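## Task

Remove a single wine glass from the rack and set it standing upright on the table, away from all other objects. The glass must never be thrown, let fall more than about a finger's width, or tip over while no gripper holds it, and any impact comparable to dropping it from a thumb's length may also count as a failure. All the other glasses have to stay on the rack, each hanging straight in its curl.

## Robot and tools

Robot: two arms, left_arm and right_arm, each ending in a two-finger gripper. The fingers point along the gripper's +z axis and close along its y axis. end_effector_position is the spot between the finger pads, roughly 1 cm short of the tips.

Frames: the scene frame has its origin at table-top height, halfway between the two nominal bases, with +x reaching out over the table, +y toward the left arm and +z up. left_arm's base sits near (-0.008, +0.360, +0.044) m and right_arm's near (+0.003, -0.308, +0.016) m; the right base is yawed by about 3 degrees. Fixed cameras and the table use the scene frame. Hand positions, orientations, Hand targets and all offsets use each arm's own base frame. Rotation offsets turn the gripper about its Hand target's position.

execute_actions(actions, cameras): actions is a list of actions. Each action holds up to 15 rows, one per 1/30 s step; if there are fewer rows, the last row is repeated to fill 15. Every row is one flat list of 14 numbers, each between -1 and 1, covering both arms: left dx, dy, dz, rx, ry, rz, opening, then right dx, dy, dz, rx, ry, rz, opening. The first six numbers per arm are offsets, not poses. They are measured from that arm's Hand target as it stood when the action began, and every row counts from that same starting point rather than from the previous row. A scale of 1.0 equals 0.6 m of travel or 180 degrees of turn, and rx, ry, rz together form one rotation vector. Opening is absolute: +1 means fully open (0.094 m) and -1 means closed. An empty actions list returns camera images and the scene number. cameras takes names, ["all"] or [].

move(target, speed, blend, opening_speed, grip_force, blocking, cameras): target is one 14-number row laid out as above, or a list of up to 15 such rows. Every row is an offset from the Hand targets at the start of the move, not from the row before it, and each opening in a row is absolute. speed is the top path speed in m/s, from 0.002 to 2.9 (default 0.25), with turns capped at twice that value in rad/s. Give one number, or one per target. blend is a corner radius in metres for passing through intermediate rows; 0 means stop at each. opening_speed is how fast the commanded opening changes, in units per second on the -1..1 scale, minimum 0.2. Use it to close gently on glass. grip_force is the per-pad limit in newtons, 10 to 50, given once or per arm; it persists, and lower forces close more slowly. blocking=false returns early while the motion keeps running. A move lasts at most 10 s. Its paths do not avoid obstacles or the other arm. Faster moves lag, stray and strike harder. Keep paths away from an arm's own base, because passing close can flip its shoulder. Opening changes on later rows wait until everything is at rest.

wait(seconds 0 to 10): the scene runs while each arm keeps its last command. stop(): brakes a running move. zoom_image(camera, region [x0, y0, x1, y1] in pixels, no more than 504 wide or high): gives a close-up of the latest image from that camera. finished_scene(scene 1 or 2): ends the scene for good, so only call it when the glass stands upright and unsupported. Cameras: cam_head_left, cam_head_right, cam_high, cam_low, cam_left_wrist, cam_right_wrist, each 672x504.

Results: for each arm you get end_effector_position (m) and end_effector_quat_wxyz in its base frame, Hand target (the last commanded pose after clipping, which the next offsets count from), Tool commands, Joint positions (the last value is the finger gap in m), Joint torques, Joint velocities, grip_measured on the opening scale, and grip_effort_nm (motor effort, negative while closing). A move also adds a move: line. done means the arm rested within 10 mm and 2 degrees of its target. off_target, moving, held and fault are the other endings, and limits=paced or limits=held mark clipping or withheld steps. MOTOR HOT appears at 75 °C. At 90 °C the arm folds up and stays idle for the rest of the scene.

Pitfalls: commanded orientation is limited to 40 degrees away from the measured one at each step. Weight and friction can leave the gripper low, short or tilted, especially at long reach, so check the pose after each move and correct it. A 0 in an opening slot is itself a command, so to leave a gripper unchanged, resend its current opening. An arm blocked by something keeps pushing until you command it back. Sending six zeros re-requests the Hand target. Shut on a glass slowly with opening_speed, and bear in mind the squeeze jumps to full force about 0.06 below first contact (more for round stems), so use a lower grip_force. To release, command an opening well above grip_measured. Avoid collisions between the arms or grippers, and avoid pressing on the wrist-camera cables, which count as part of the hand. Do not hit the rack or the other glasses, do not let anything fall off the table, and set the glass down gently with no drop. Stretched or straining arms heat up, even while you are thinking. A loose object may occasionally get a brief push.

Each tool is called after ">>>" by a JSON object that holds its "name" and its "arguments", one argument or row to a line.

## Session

>>> {"name": "execute_actions", "arguments": {
  "actions": [],
  "cameras": ["cam_head_left", "cam_head_right", "cam_high", "cam_low"]
}}

>>> {"name": "zoom_image", "arguments": {
  "camera": "cam_high",
  "region": [330, 60, 530, 280]
}}

>>> {"name": "zoom_image", "arguments": {
  "camera": "cam_head_left",
  "region": [270, 30, 470, 250]
}}

Scene clock: 0.00 s.
left_arm: end_effector_position=(+0.3788, +0.0076, +0.0993) grip_measured=+1.000 grip_effort_nm=n/a end_effector_quat_wxyz=(+0.623, -0.025, +0.782, -0.009) | right_arm: end_effector_position=(+0.3782, +0.0008, +0.1087) grip_measured=+1.000 grip_effort_nm=n/a end_effector_quat_wxyz=(+0.645, +0.020, +0.764, +0.008)
Joint positions: left_arm=[0.022 1.567 0.243 1.098 0.005 -0.046 0.094] | right_arm=[0.016 1.587 0.225 1.193 0.03 0.043 0.094]
Joint velocities: within noise
Joint torques (N m): no reading
Heat: left arm: 37 °C; right arm: 34 °C.
Hand target: left_arm +0.3799, +0.0076, +0.1016; +0.625, -0.025, +0.780, -0.009 | right_arm +0.3795, +0.0009, +0.1117; +0.648, +0.020, +0.761, +0.008
Tool commands: left_gripper/opening=+1.0 right_gripper/opening=+1.0
Images, in order (width x height): cam_head_left 672x504, cam_head_right 672x504, cam_high 672x504, cam_low 672x504.

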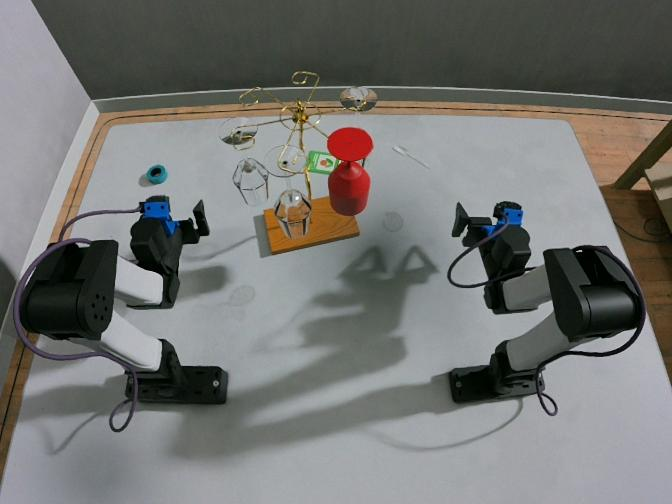

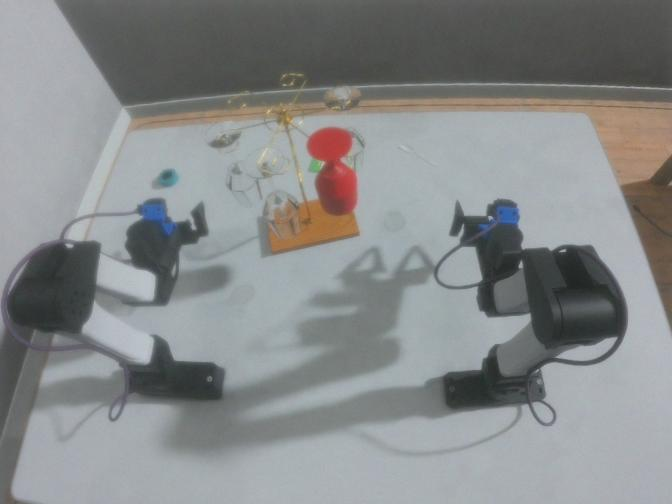

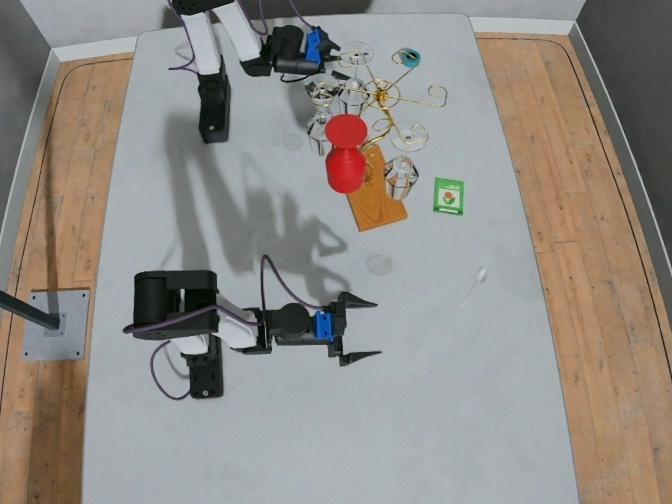

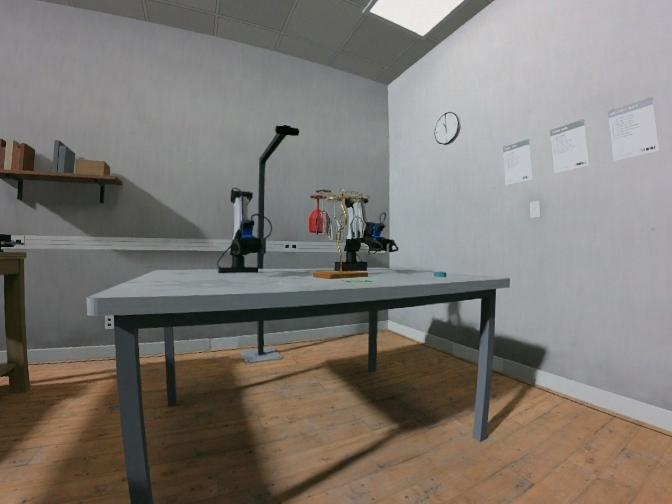

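Scaled by 2.291 from the camera's 672x504 image, which has a finer 960x720 frame.

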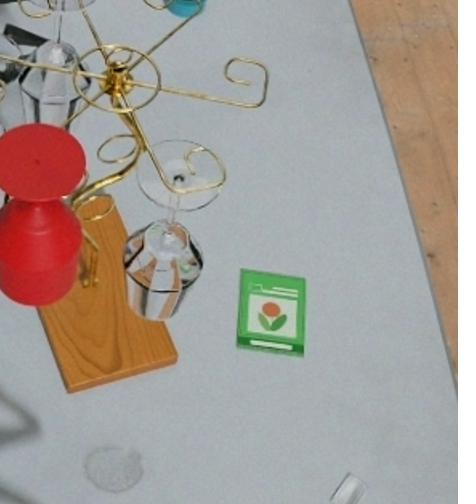

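Scaled by 2.291 from the camera's 672x504 image, which has a finer 960x720 frame.

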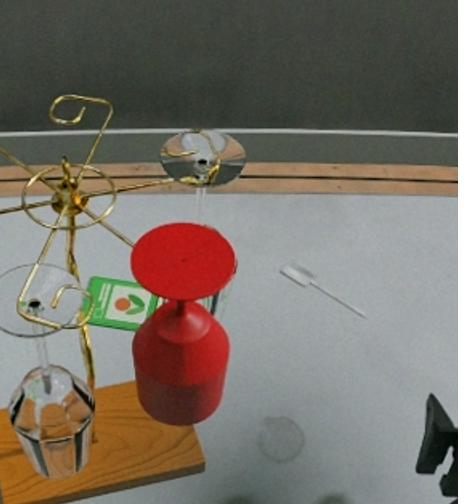

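>>> {"name": "zoom_image", "arguments": {
  "camera": "cam_high",
  "region": [290, 20, 450, 160]
}}

>>> {"name": "zoom_image", "arguments": {
  "camera": "cam_high",
  "region": [320, 90, 440, 240]
}}

>>> {"name": "zoom_image", "arguments": {
  "camera": "cam_head_left",
  "region": [210, 60, 400, 260]
}}

>>> {"name": "zoom_image", "arguments": {
  "camera": "cam_low",
  "region": [280, 170, 400, 290]
}}

Scaled by 3.150 from the camera's 672x504 image, which has a finer 960x720 frame.

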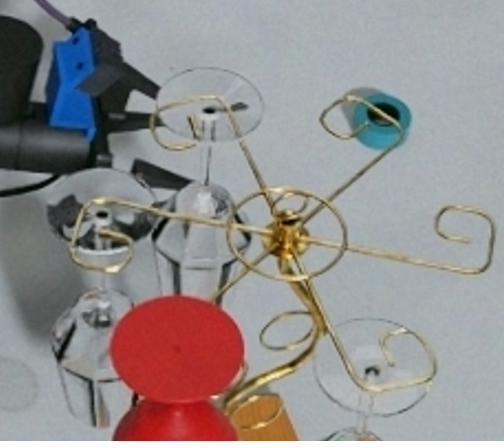

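Scaled by 3.360 from the camera's 672x504 image, which has a finer 960x720 frame.

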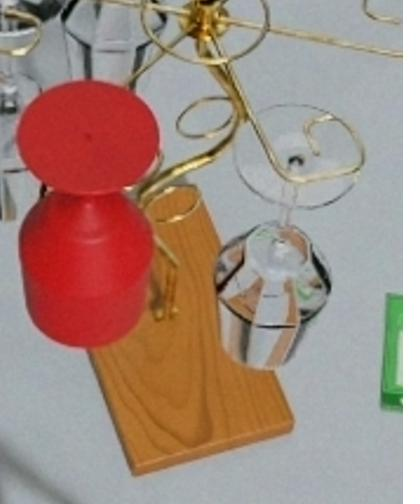

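Scaled by 2.520 from the camera's 672x504 image, which has a finer 960x720 frame.

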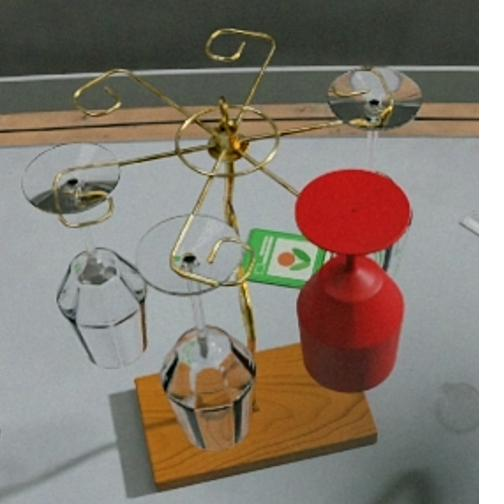

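Scaled by 4.200 from the camera's 672x504 image, which has a finer 960x720 frame.

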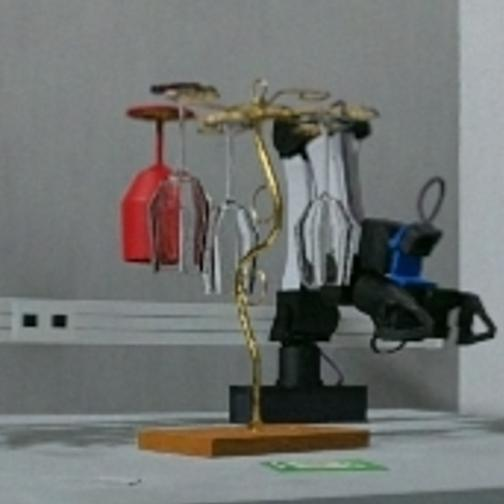

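>>> {"name": "move", "arguments": {
  "target": [0,0,0,0,0,0,1, 0.1045,0.2677,0.1388,0.0231,-0.0517,0.4268,1],
  "speed": 0.35,
  "cameras": ["cam_head_left", "cam_high", "cam_right_wrist"]
}}

>>> {"name": "zoom_image", "arguments": {
  "camera": "cam_high",
  "region": [320, 90, 470, 270]
}}

Scene clock: 23.73 s.
left_arm: end_effector_position=(+0.3788, +0.0076, +0.0993) grip_measured=+1.000 grip_effort_nm=0.01 end_effector_quat_wxyz=(+0.623, -0.025, +0.782, -0.009) | right_arm: end_effector_position=(+0.4397, +0.1584, +0.1995) grip_measured=+1.000 grip_effort_nm=0.02 end_effector_quat_wxyz=(+0.567, -0.435, +0.556, +0.425)
Joint positions: left_arm=[0.022 1.567 0.243 1.098 0.005 -0.046 0.094] | right_arm=[-0.024 1.977 1.057 0.939 -1.331 -0.003 0.094]
Joint torques (N m): left_arm=[-0.28 -5.53 5.23 2.28 0.01 -0.04] | right_arm=[0.81 -9.2 6.68 1.34 -0.09 -0.03]
Heat: left arm: 44 °C; right arm: 35 °C.
Hand target: left_arm +0.3799, +0.0076, +0.1016; +0.625, -0.025, +0.780, -0.009 | right_arm +0.4422, +0.1614, +0.1949; +0.557, -0.435, +0.557, +0.435
Off the commanded pose: left_arm 0.003 m, 0 deg | right_arm 0.006 m, 2 deg.
move: done
camera_calibration:
cam_right_wrist: T_world_to_cam=[[0.967354, -0.240901, -0.0787001, -0.368614], [-0.18813, -0.474524, -0.859904, 0.355736], [0.169806, 0.846637, -0.504353, 0.0222289], [0, 0, 0, 1]] pos_world=[0.41973, 0.0611861, 0.2881]
Images, in order (width x height): cam_head_left 672x504, cam_high 672x504, cam_right_wrist 672x504.

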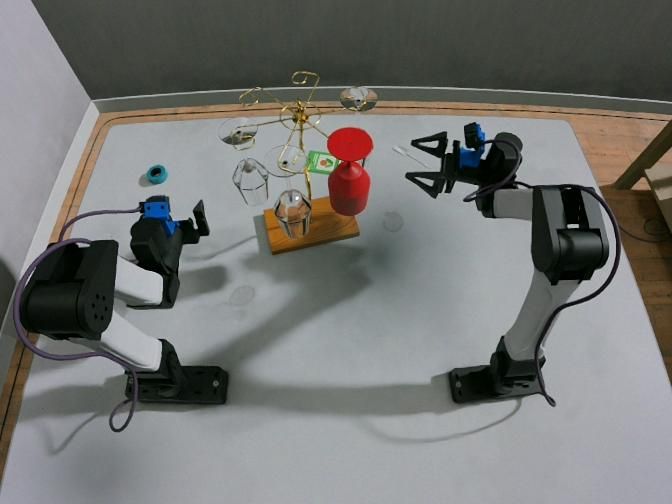

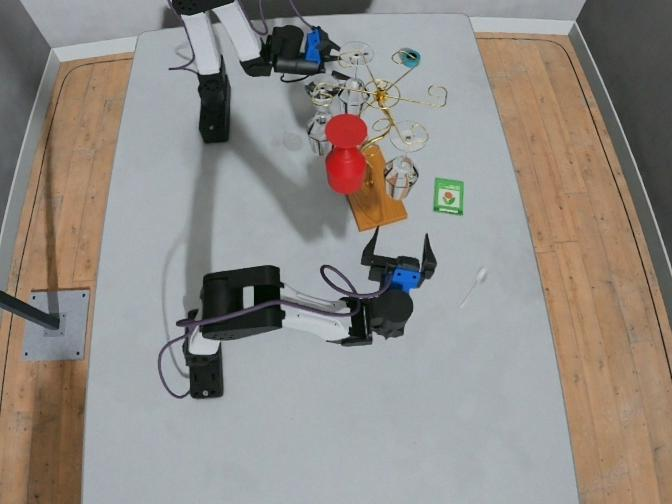

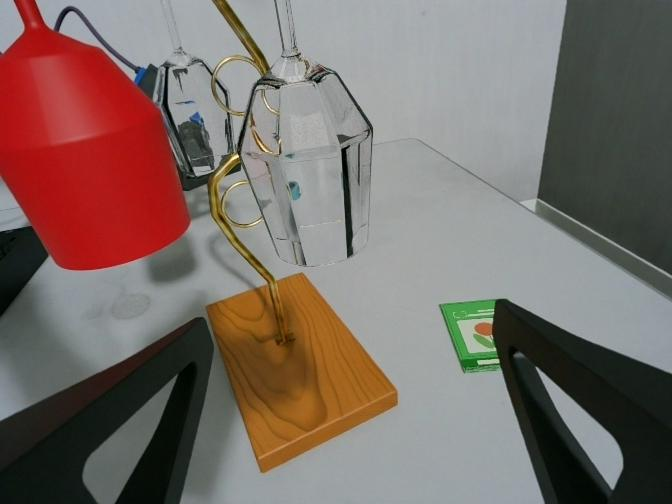

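Scaled by 2.800 from the camera's 672x504 image, which has a finer 960x720 frame.

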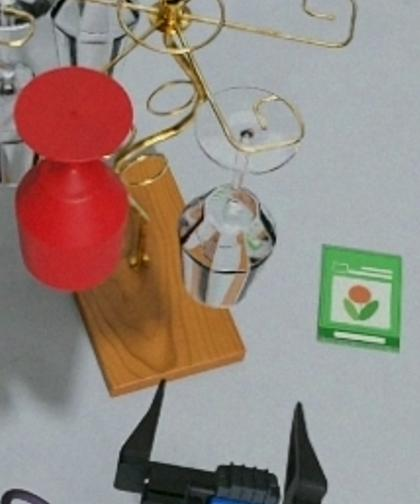

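>>> {"name": "move", "arguments": {
  "target": [0,0,0,0,0,0,1, 0.0048,0.103,-0.0073,0,0,0.0333,0.85],
  "speed": 0.2,
  "cameras": ["cam_high", "cam_right_wrist"]
}}

>>> {"name": "zoom_image", "arguments": {
  "camera": "cam_high",
  "region": [340, 90, 460, 240]
}}

Scene clock: 26.93 s.
left_arm: end_effector_position=(+0.3788, +0.0076, +0.0993) grip_measured=+1.000 grip_effort_nm=0.01 end_effector_quat_wxyz=(+0.623, -0.025, +0.782, -0.009) | right_arm: end_effector_position=(+0.4383, +0.2236, +0.1960) grip_measured=+0.852 grip_effort_nm=-0.06 end_effector_quat_wxyz=(+0.538, -0.470, +0.526, +0.461)
Joint positions: left_arm=[0.022 1.567 0.243 1.098 0.005 -0.046 0.094] | right_arm=[0.123 2.059 1.168 0.909 -1.316 -0.003 0.087]
Joint torques (N m): left_arm=[-0.23 -5.53 5.18 2.27 -0.01 -0.04] | right_arm=[0.27 -10.06 6.72 1.37 0.08 -0.07]
Heat: left arm: 45 °C; right arm: 36 °C.
Hand target: left_arm +0.3799, +0.0076, +0.1016; +0.625, -0.025, +0.780, -0.009 | right_arm +0.4450, +0.2233, +0.1906; +0.534, -0.464, +0.534, +0.464
Off the commanded pose: left_arm 0.003 m, 0 deg | right_arm 0.009 m, 1 deg.
move: done
camera_calibration:
cam_right_wrist: T_world_to_cam=[[0.990495, -0.112273, -0.0794667, -0.390495], [-0.125086, -0.494899, -0.859901, 0.36034], [0.057216, 0.861667, -0.504238, 0.0114513], [0, 0, 0, 1]] pos_world=[0.431202, 0.124622, 0.2846]
Images, in order (width x height): cam_high 672x504, cam_right_wrist 672x504.

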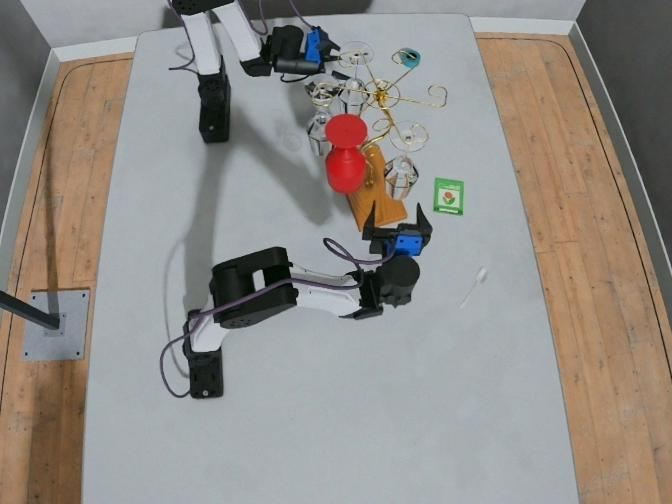

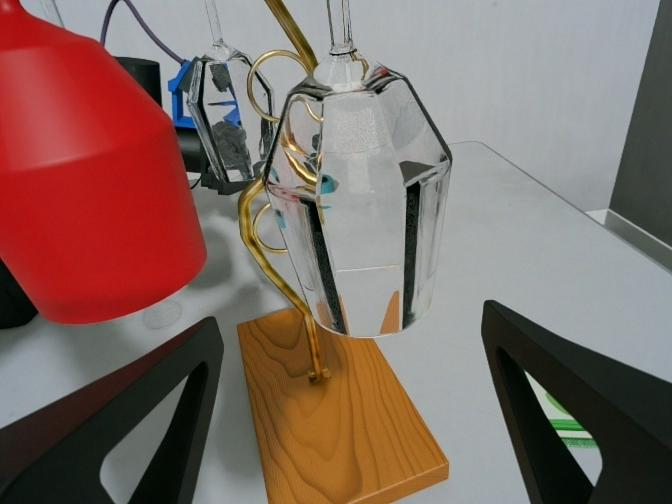

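Scaled by 3.360 from the camera's 672x504 image, which has a finer 960x720 frame.

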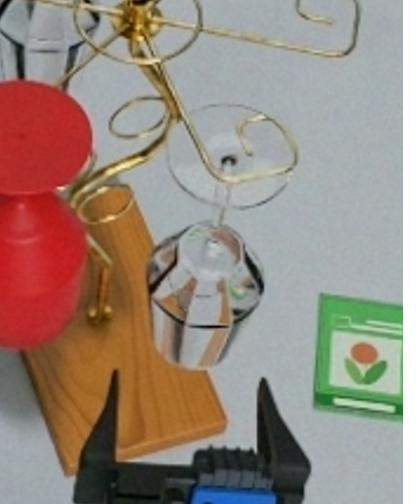

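>>> {"name": "move", "arguments": {
  "target": [0,0,0,0,0,0,1, 0.017,0.084,-0.0017,0.0009,0.0066,0.0306,0.85],
  "speed": 0.12,
  "cameras": ["cam_high", "cam_right_wrist", "cam_head_left"]
}}

>>> {"name": "zoom_image", "arguments": {
  "camera": "cam_high",
  "region": [340, 90, 460, 240]
}}

Scene clock: 30.97 s.
left_arm: end_effector_position=(+0.3788, +0.0076, +0.0993) grip_measured=+1.000 grip_effort_nm=0.01 end_effector_quat_wxyz=(+0.623, -0.025, +0.782, -0.009) | right_arm: end_effector_position=(+0.4496, +0.2725, +0.1960) grip_measured=+0.852 grip_effort_nm=-0.06 end_effector_quat_wxyz=(+0.513, -0.489, +0.508, +0.489)
Joint positions: left_arm=[0.022 1.567 0.243 1.098 0.005 -0.046 0.094] | right_arm=[0.219 2.167 1.347 0.841 -1.31 0.015 0.087]
Joint torques (N m): left_arm=[-0.25 -5.49 5.19 2.28 0 -0.05] | right_arm=[0.36 -11.19 6.99 1.4 0.04 0.03]
Heat: left arm: 45 °C; right arm: 36 °C.
Hand target: left_arm +0.3799, +0.0076, +0.1016; +0.625, -0.025, +0.780, -0.009 | right_arm +0.4553, +0.2736, +0.1895; +0.506, -0.484, +0.516, +0.494
Off the commanded pose: left_arm 0.003 m, 0 deg | right_arm 0.009 m, 1 deg.
move: done
camera_calibration:
cam_right_wrist: T_world_to_cam=[[0.995267, -0.0217938, -0.0947026, -0.420069], [-0.0927762, -0.503071, -0.859251, 0.373389], [-0.0289158, 0.86397, -0.502712, 0.00644066], [0, 0, 0, 1]] pos_world=[0.452909, 0.173122, 0.284291]
Images, in order (width x height): cam_head_left 672x504, cam_high 672x504, cam_right_wrist 672x504.

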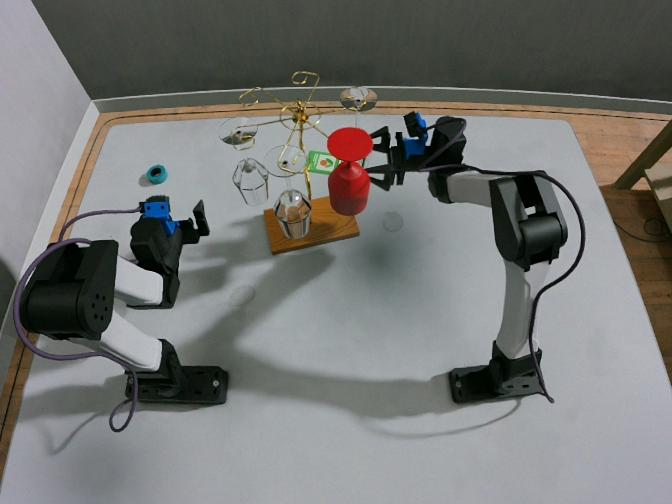

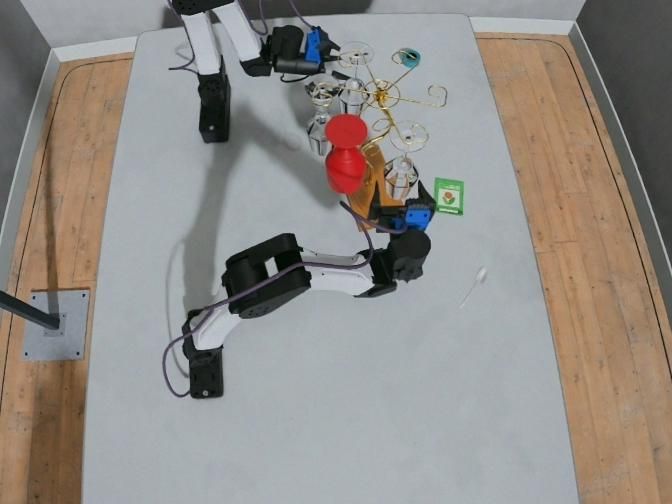

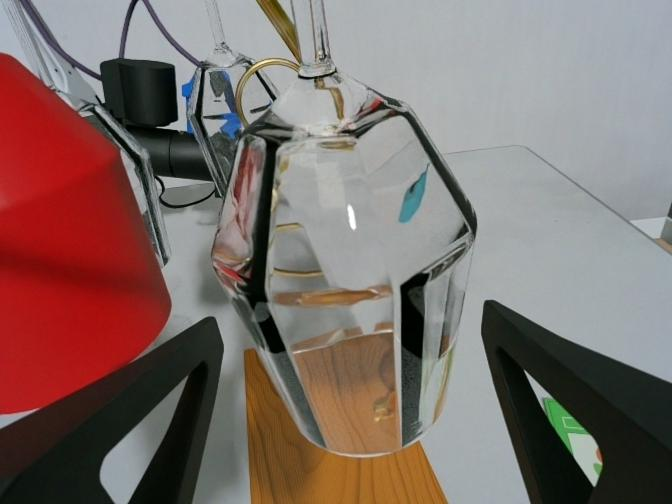

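Scaled by 3.360 from the camera's 672x504 image, which has a finer 960x720 frame.

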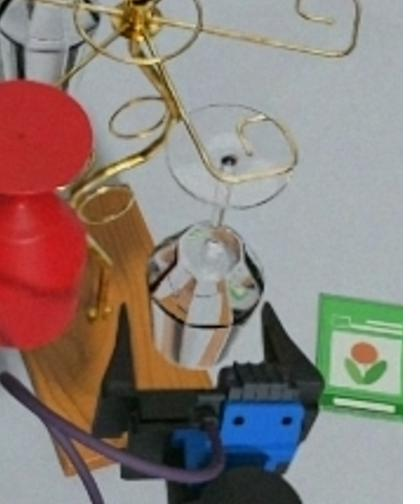

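>>> {"name": "move", "arguments": {
  "target": [
    [0,0,0,0,0,0,1, 0,0,0,0,0,0,0.05],
    [0,0,0,0,0,0,1, 0,0,0.0500,0,0,0,0.05]
  ],
  "speed": 0.06,
  "grip_force": 30,
  "opening_speed": 0.6,
  "cameras": ["cam_high", "cam_right_wrist", "cam_head_left", "cam_low"]
}}

>>> {"name": "zoom_image", "arguments": {
  "camera": "cam_high",
  "region": [340, 70, 460, 220]
}}

>>> {"name": "zoom_image", "arguments": {
  "camera": "cam_low",
  "region": [280, 170, 400, 290]
}}

>>> {"name": "zoom_image", "arguments": {
  "camera": "cam_head_left",
  "region": [260, 60, 400, 220]
}}

Scene clock: 35.20 s.
left_arm: end_effector_position=(+0.3788, +0.0076, +0.0993) grip_measured=+1.000 grip_effort_nm=0.01 end_effector_quat_wxyz=(+0.623, -0.025, +0.782, -0.009) | right_arm: end_effector_position=(+0.4545, +0.2736, +0.1974) grip_measured=+0.343 grip_effort_nm=-0.63 end_effector_quat_wxyz=(+0.495, -0.478, +0.526, +0.501)
Joint positions: left_arm=[0.022 1.567 0.243 1.098 0.005 -0.046 0.094] | right_arm=[0.219 2.167 1.385 0.747 -1.31 0.019 0.063]
Joint torques (N m): left_arm=[-0.24 -5.52 5.2 2.27 0 -0.04] | right_arm=[0.32 -17.18 7.09 1.45 -0.03 -0.02]
Heat: left arm: 46 °C; right arm: 37 °C.
Hand target: left_arm +0.3799, +0.0076, +0.1016; +0.625, -0.025, +0.780, -0.009 | right_arm +0.4553, +0.2736, +0.2195; +0.506, -0.483, +0.516, +0.494
Off the commanded pose: left_arm 0.003 m, 0 deg | right_arm 0.022 m, 2 deg.
grip_force (N): 30, 30
move: off_target (right_arm)
camera_calibration:
cam_right_wrist: T_world_to_cam=[[0.98784, -0.0233377, -0.153715, -0.409362], [-0.143777, -0.513391, -0.846025, 0.399098], [-0.0591718, 0.857837, -0.510503, 0.0233269], [0, 0, 0, 1]] pos_world=[0.463145, 0.175329, 0.28663]
Images, in order (width x height): cam_head_left 672x504, cam_high 672x504, cam_low 672x504, cam_right_wrist 672x504.

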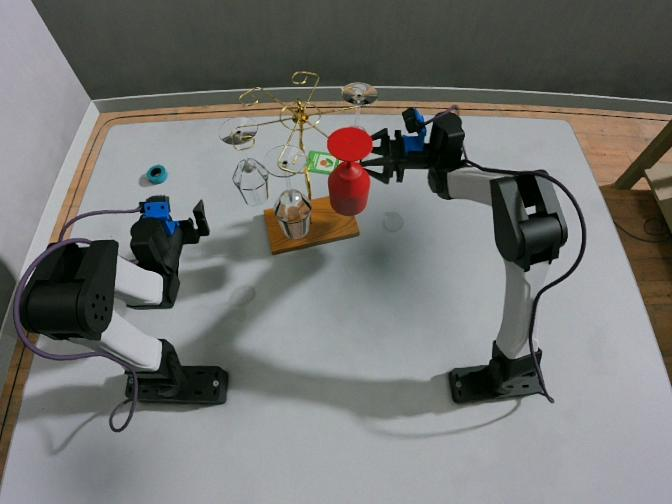

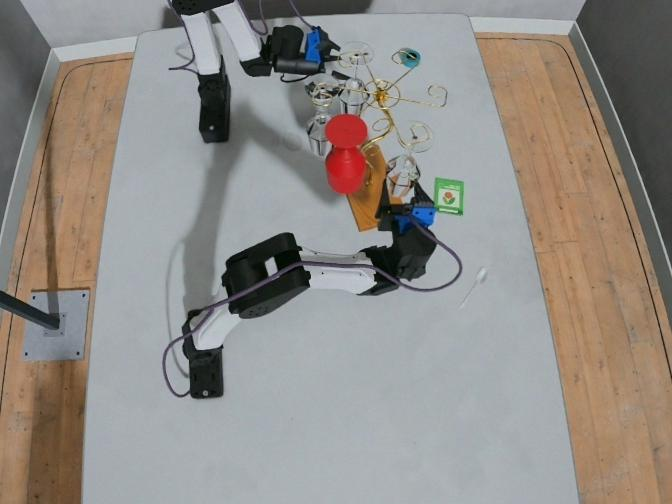

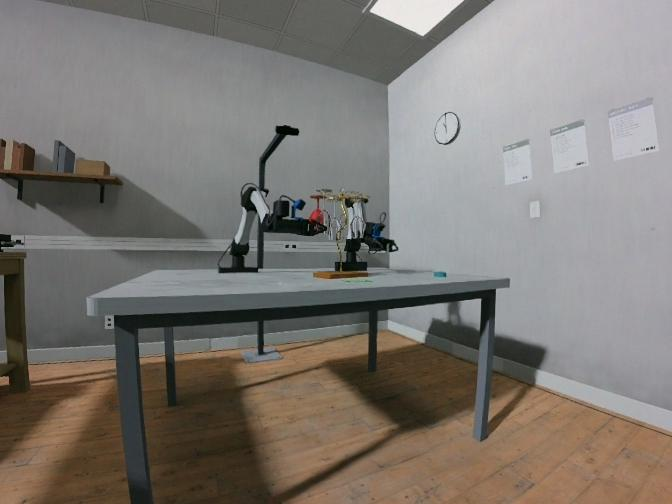

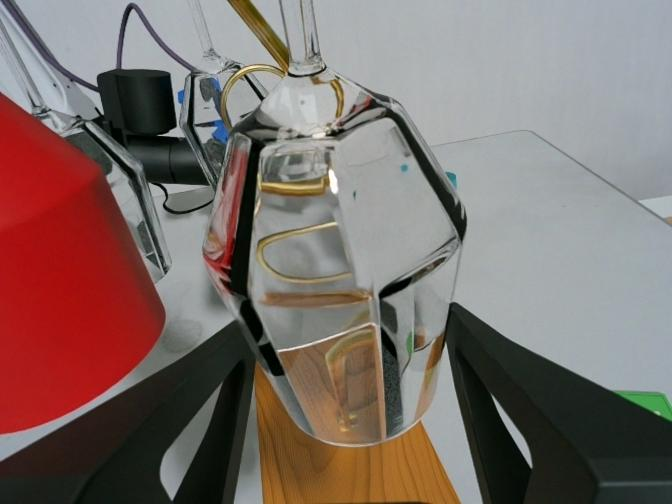

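Scaled by 3.360 from the camera's 672x504 image, which has a finer 960x720 frame.

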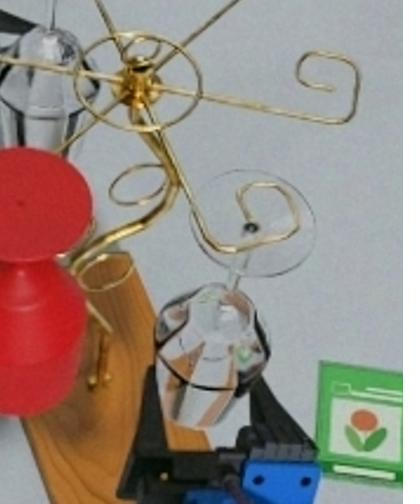

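Scaled by 4.200 from the camera's 672x504 image, which has a finer 960x720 frame.

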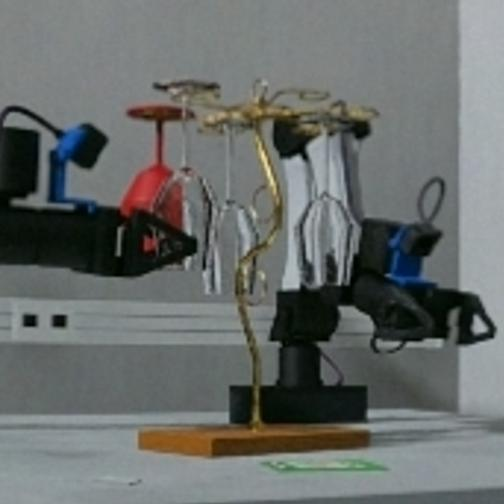

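Scaled by 3.150 from the camera's 672x504 image, which has a finer 960x720 frame.

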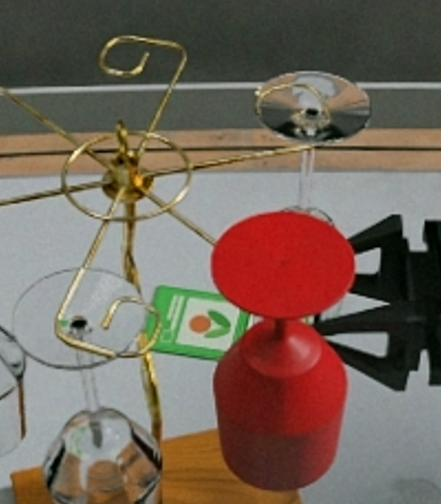

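>>> {"name": "move", "arguments": {
  "target": [0,0,0,0,0,0,1, 0,0,0.0260,0,0,0,0.05],
  "speed": 0.06,
  "cameras": ["cam_high", "cam_low", "cam_head_left"]
}}

>>> {"name": "zoom_image", "arguments": {
  "camera": "cam_high",
  "region": [340, 70, 460, 220]
}}

>>> {"name": "zoom_image", "arguments": {
  "camera": "cam_low",
  "region": [280, 170, 400, 290]
}}

Scene clock: 40.73 s.
left_arm: end_effector_position=(+0.3788, +0.0076, +0.0993) grip_measured=+1.000 grip_effort_nm=0.01 end_effector_quat_wxyz=(+0.623, -0.025, +0.782, -0.009) | right_arm: end_effector_position=(+0.4566, +0.2741, +0.1970) grip_measured=+0.343 grip_effort_nm=-0.63 end_effector_quat_wxyz=(+0.482, -0.469, +0.538, +0.508)
Joint positions: left_arm=[0.022 1.567 0.243 1.098 0.005 -0.046 0.094] | right_arm=[0.219 2.167 1.403 0.69 -1.31 0.024 0.063]
Joint torques (N m): left_arm=[-0.25 -5.52 5.19 2.27 0 -0.05] | right_arm=[0.31 -20.11 7.42 1.5 -0.06 -0.06]
Heat: left arm: 46 °C; right arm: 40 °C.
Hand target: left_arm +0.3799, +0.0076, +0.1016; +0.625, -0.025, +0.780, -0.009 | right_arm +0.4553, +0.2736, +0.2351; +0.506, -0.484, +0.516, +0.494
Off the commanded pose: left_arm 0.003 m, 0 deg | right_arm 0.038 m, 4 deg.
grip_force (N): 30, 30
move: off_target (right_arm)
Images, in order (width x height): cam_head_left 672x504, cam_high 672x504, cam_low 672x504.

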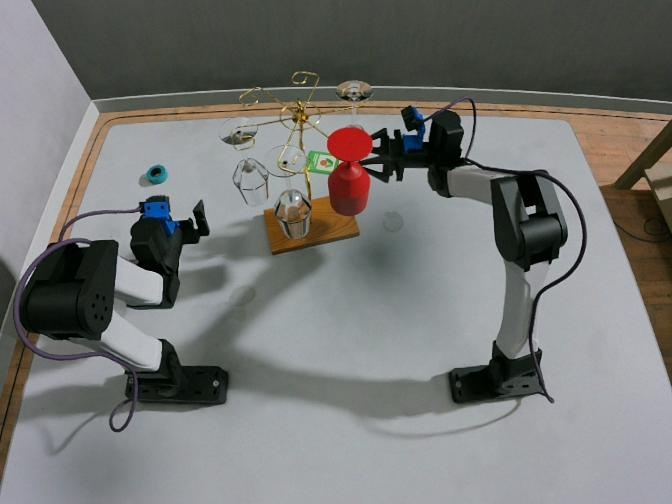

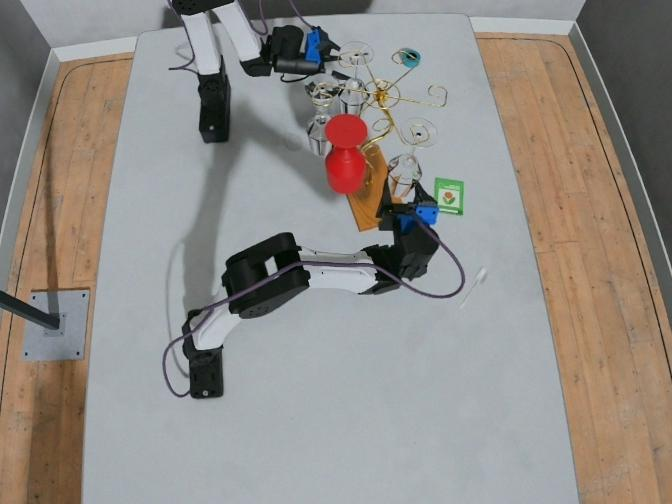

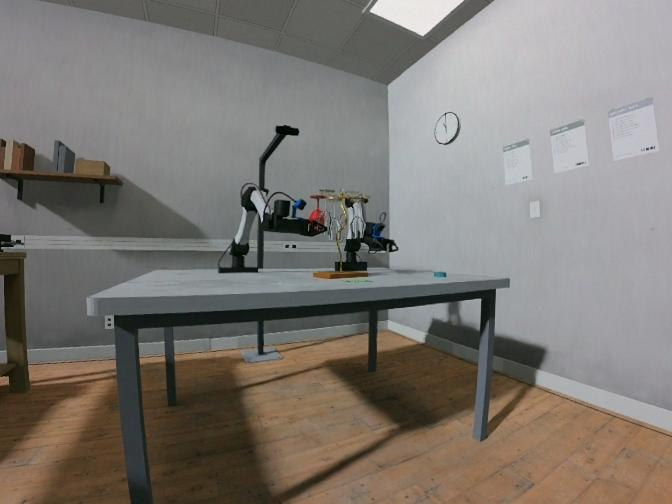

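Scaled by 3.360 from the camera's 672x504 image, which has a finer 960x720 frame.

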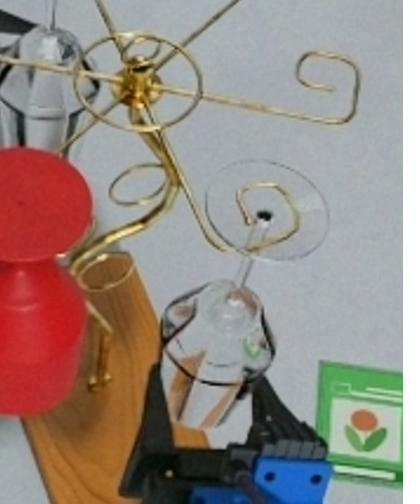

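Scaled by 4.200 from the camera's 672x504 image, which has a finer 960x720 frame.

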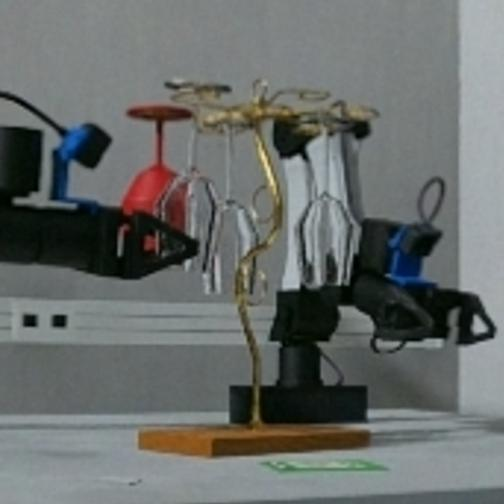

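>>> {"name": "move", "arguments": {
  "target": [0,0,0,0,0,0,1, -0.012,0,0.0370,-0.001,-0.0278,0,0.05],
  "speed": 0.06,
  "cameras": ["cam_high", "cam_low", "cam_head_left"]
}}

>>> {"name": "zoom_image", "arguments": {
  "camera": "cam_high",
  "region": [340, 70, 460, 220]
}}

>>> {"name": "zoom_image", "arguments": {
  "camera": "cam_low",
  "region": [280, 170, 400, 290]
}}

Scene clock: 46.60 s.
left_arm: end_effector_position=(+0.3788, +0.0076, +0.0993) grip_measured=+1.000 grip_effort_nm=0.01 end_effector_quat_wxyz=(+0.623, -0.025, +0.782, -0.009) | right_arm: end_effector_position=(+0.4526, +0.2727, +0.2149) grip_measured=+0.343 grip_effort_nm=-0.63 end_effector_quat_wxyz=(+0.492, -0.478, +0.533, +0.495)
Joint positions: left_arm=[0.022 1.567 0.243 1.098 0.005 -0.046 0.094] | right_arm=[0.219 2.111 1.403 0.613 -1.299 -0.034 0.063]
Joint torques (N m): left_arm=[-0.27 -5.52 5.19 2.28 -0.01 -0.05] | right_arm=[0.5 -19.93 7.84 1.77 -0.11 -0.27]
Heat: left arm: 47 °C; right arm: 43 °C.
Hand target: left_arm +0.3799, +0.0076, +0.1016; +0.625, -0.025, +0.780, -0.009 | right_arm +0.4480, +0.2736, +0.2573; +0.527, -0.505, +0.494, +0.472
Off the commanded pose: left_arm 0.003 m, 0 deg | right_arm 0.043 m, 7 deg.
grip_force (N): 30, 30
move: off_target (right_arm)
Images, in order (width x height): cam_head_left 672x504, cam_high 672x504, cam_low 672x504.

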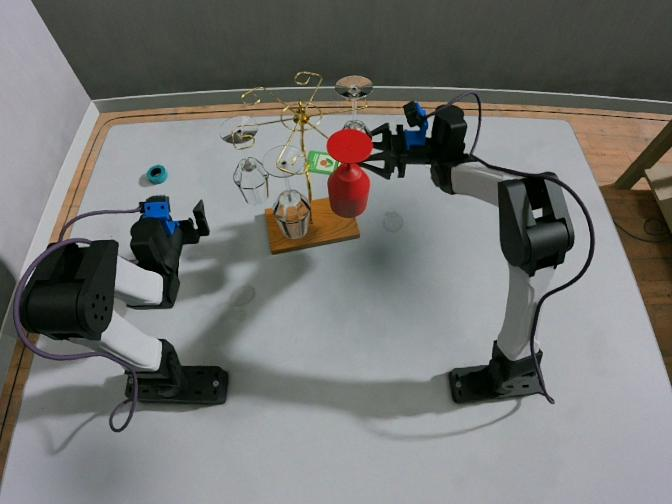

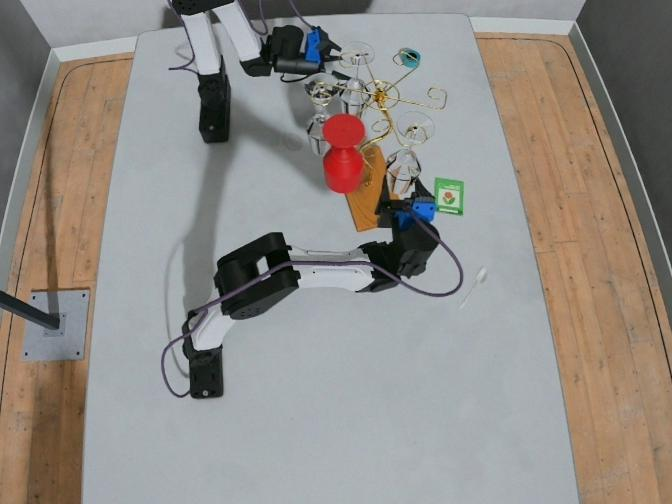

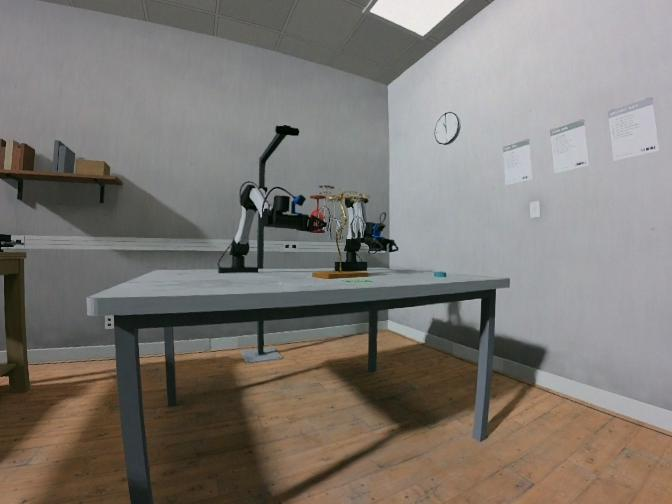

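Scaled by 3.360 from the camera's 672x504 image, which has a finer 960x720 frame.

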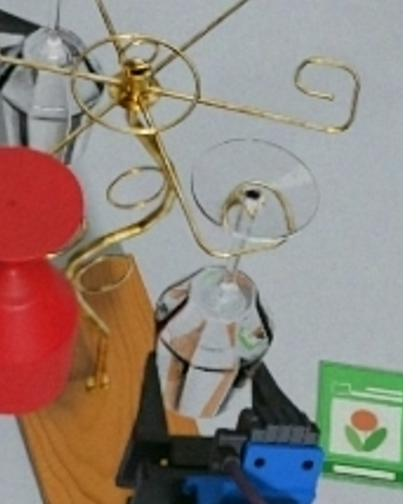

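Scaled by 4.200 from the camera's 672x504 image, which has a finer 960x720 frame.

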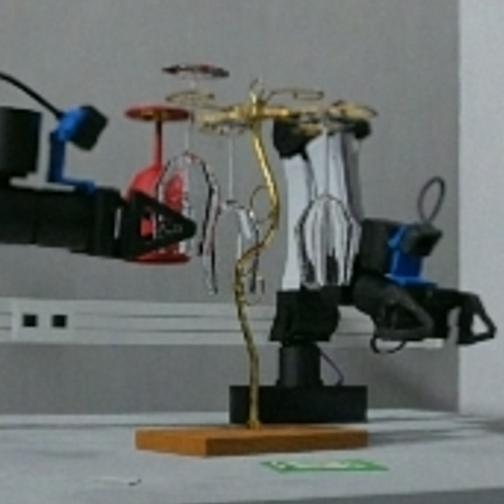

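>>> {"name": "zoom_image", "arguments": {
  "camera": "cam_high",
  "region": [375, 100, 445, 170]
}}

>>> {"name": "zoom_image", "arguments": {
  "camera": "cam_head_left",
  "region": [290, 60, 400, 170]
}}

Scaled by 7.200 from the camera's 672x504 image, which has a finer 960x720 frame.

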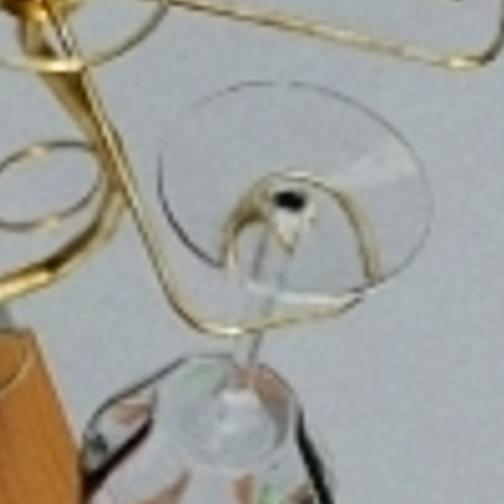

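Scaled by 4.582 from the camera's 672x504 image, which has a finer 960x720 frame.

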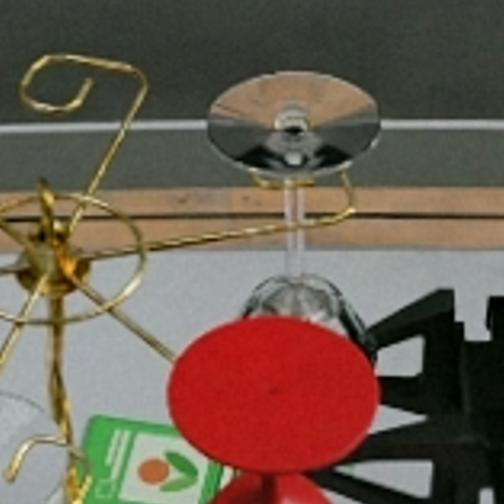

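>>> {"name": "move", "arguments": {
  "target": [0,0,0,0,0,0,1, 0,-0.0075,0,0.0045,0,0,0.05],
  "speed": 0.03,
  "cameras": ["cam_high", "cam_head_left"]
}}

>>> {"name": "zoom_image", "arguments": {
  "camera": "cam_high",
  "region": [375, 100, 445, 170]
}}

Scene clock: 52.47 s.
left_arm: end_effector_position=(+0.3788, +0.0076, +0.0993) grip_measured=+1.000 grip_effort_nm=0.01 end_effector_quat_wxyz=(+0.623, -0.025, +0.782, -0.009) | right_arm: end_effector_position=(+0.4528, +0.2727, +0.2175) grip_measured=+0.343 grip_effort_nm=-0.63 end_effector_quat_wxyz=(+0.495, -0.478, +0.530, +0.495)
Joint positions: left_arm=[0.022 1.567 0.243 1.098 0.005 -0.046 0.094] | right_arm=[0.219 2.111 1.403 0.634 -1.299 -0.02 0.063]
Joint torques (N m): left_arm=[-0.25 -5.53 5.2 2.27 0 -0.04] | right_arm=[-0.17 -19.47 6.93 2.11 -0.19 -0.13]
Heat: left arm: 47 °C; right arm: 45 °C.
Hand target: left_arm +0.3799, +0.0076, +0.1016; +0.625, -0.025, +0.780, -0.009 | right_arm +0.4480, +0.2691, +0.2573; +0.531, -0.502, +0.491, +0.476
Off the commanded pose: left_arm 0.003 m, 0 deg | right_arm 0.040 m, 7 deg.
grip_force (N): 30, 30
move: off_target (right_arm)
Images, in order (width x height): cam_head_left 672x504, cam_high 672x504.

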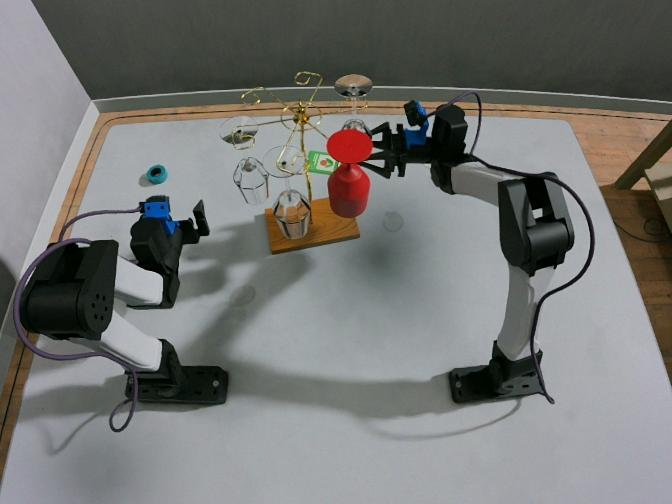

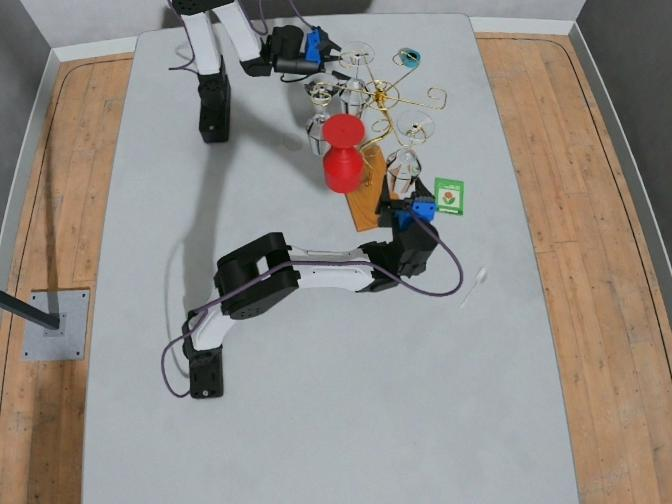

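Scaled by 7.200 from the camera's 672x504 image, which has a finer 960x720 frame.

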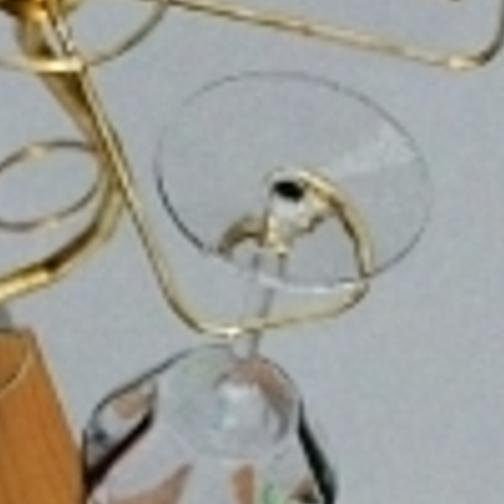

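>>> {"name": "move", "arguments": {
  "target": [0,0,0,0,0,0,1, 0,-0.0150,0,0,0,0,0.05],
  "speed": 0.03,
  "cameras": ["cam_high"]
}}

>>> {"name": "zoom_image", "arguments": {
  "camera": "cam_high",
  "region": [375, 100, 445, 170]
}}

Scene clock: 53.97 s.
left_arm: end_effector_position=(+0.3788, +0.0076, +0.0993) grip_measured=+1.000 grip_effort_nm=0.01 end_effector_quat_wxyz=(+0.623, -0.025, +0.782, -0.009) | right_arm: end_effector_position=(+0.4555, +0.2646, +0.2191) grip_measured=+0.343 grip_effort_nm=-0.63 end_effector_quat_wxyz=(+0.500, -0.478, +0.528, +0.492)
Joint positions: left_arm=[0.022 1.567 0.243 1.098 0.005 -0.046 0.094] | right_arm=[0.201 2.111 1.403 0.647 -1.313 -0.017 0.063]
Joint torques (N m): left_arm=[-0.24 -5.53 5.18 2.27 0.01 -0.05] | right_arm=[-0.21 -19.84 6.26 2.04 -0.25 -0.09]
Heat: left arm: 47 °C; right arm: 46 °C.
Hand target: left_arm +0.3799, +0.0076, +0.1016; +0.625, -0.025, +0.780, -0.009 | right_arm +0.4480, +0.2602, +0.2573; +0.531, -0.502, +0.491, +0.475
Off the commanded pose: left_arm 0.003 m, 0 deg | right_arm 0.039 m, 6 deg.
grip_force (N): 30, 30
move: off_target (right_arm)
Images, in order (width x height): cam_high 672x504.

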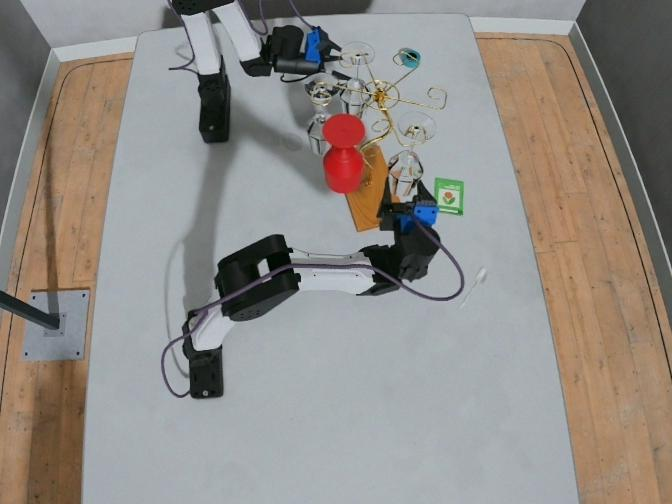

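Scaled by 7.200 from the camera's 672x504 image, which has a finer 960x720 frame.

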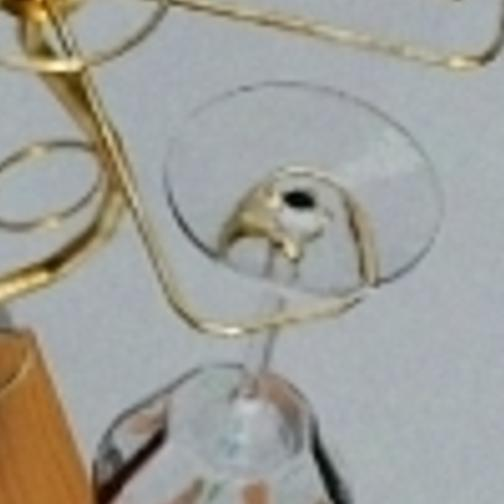

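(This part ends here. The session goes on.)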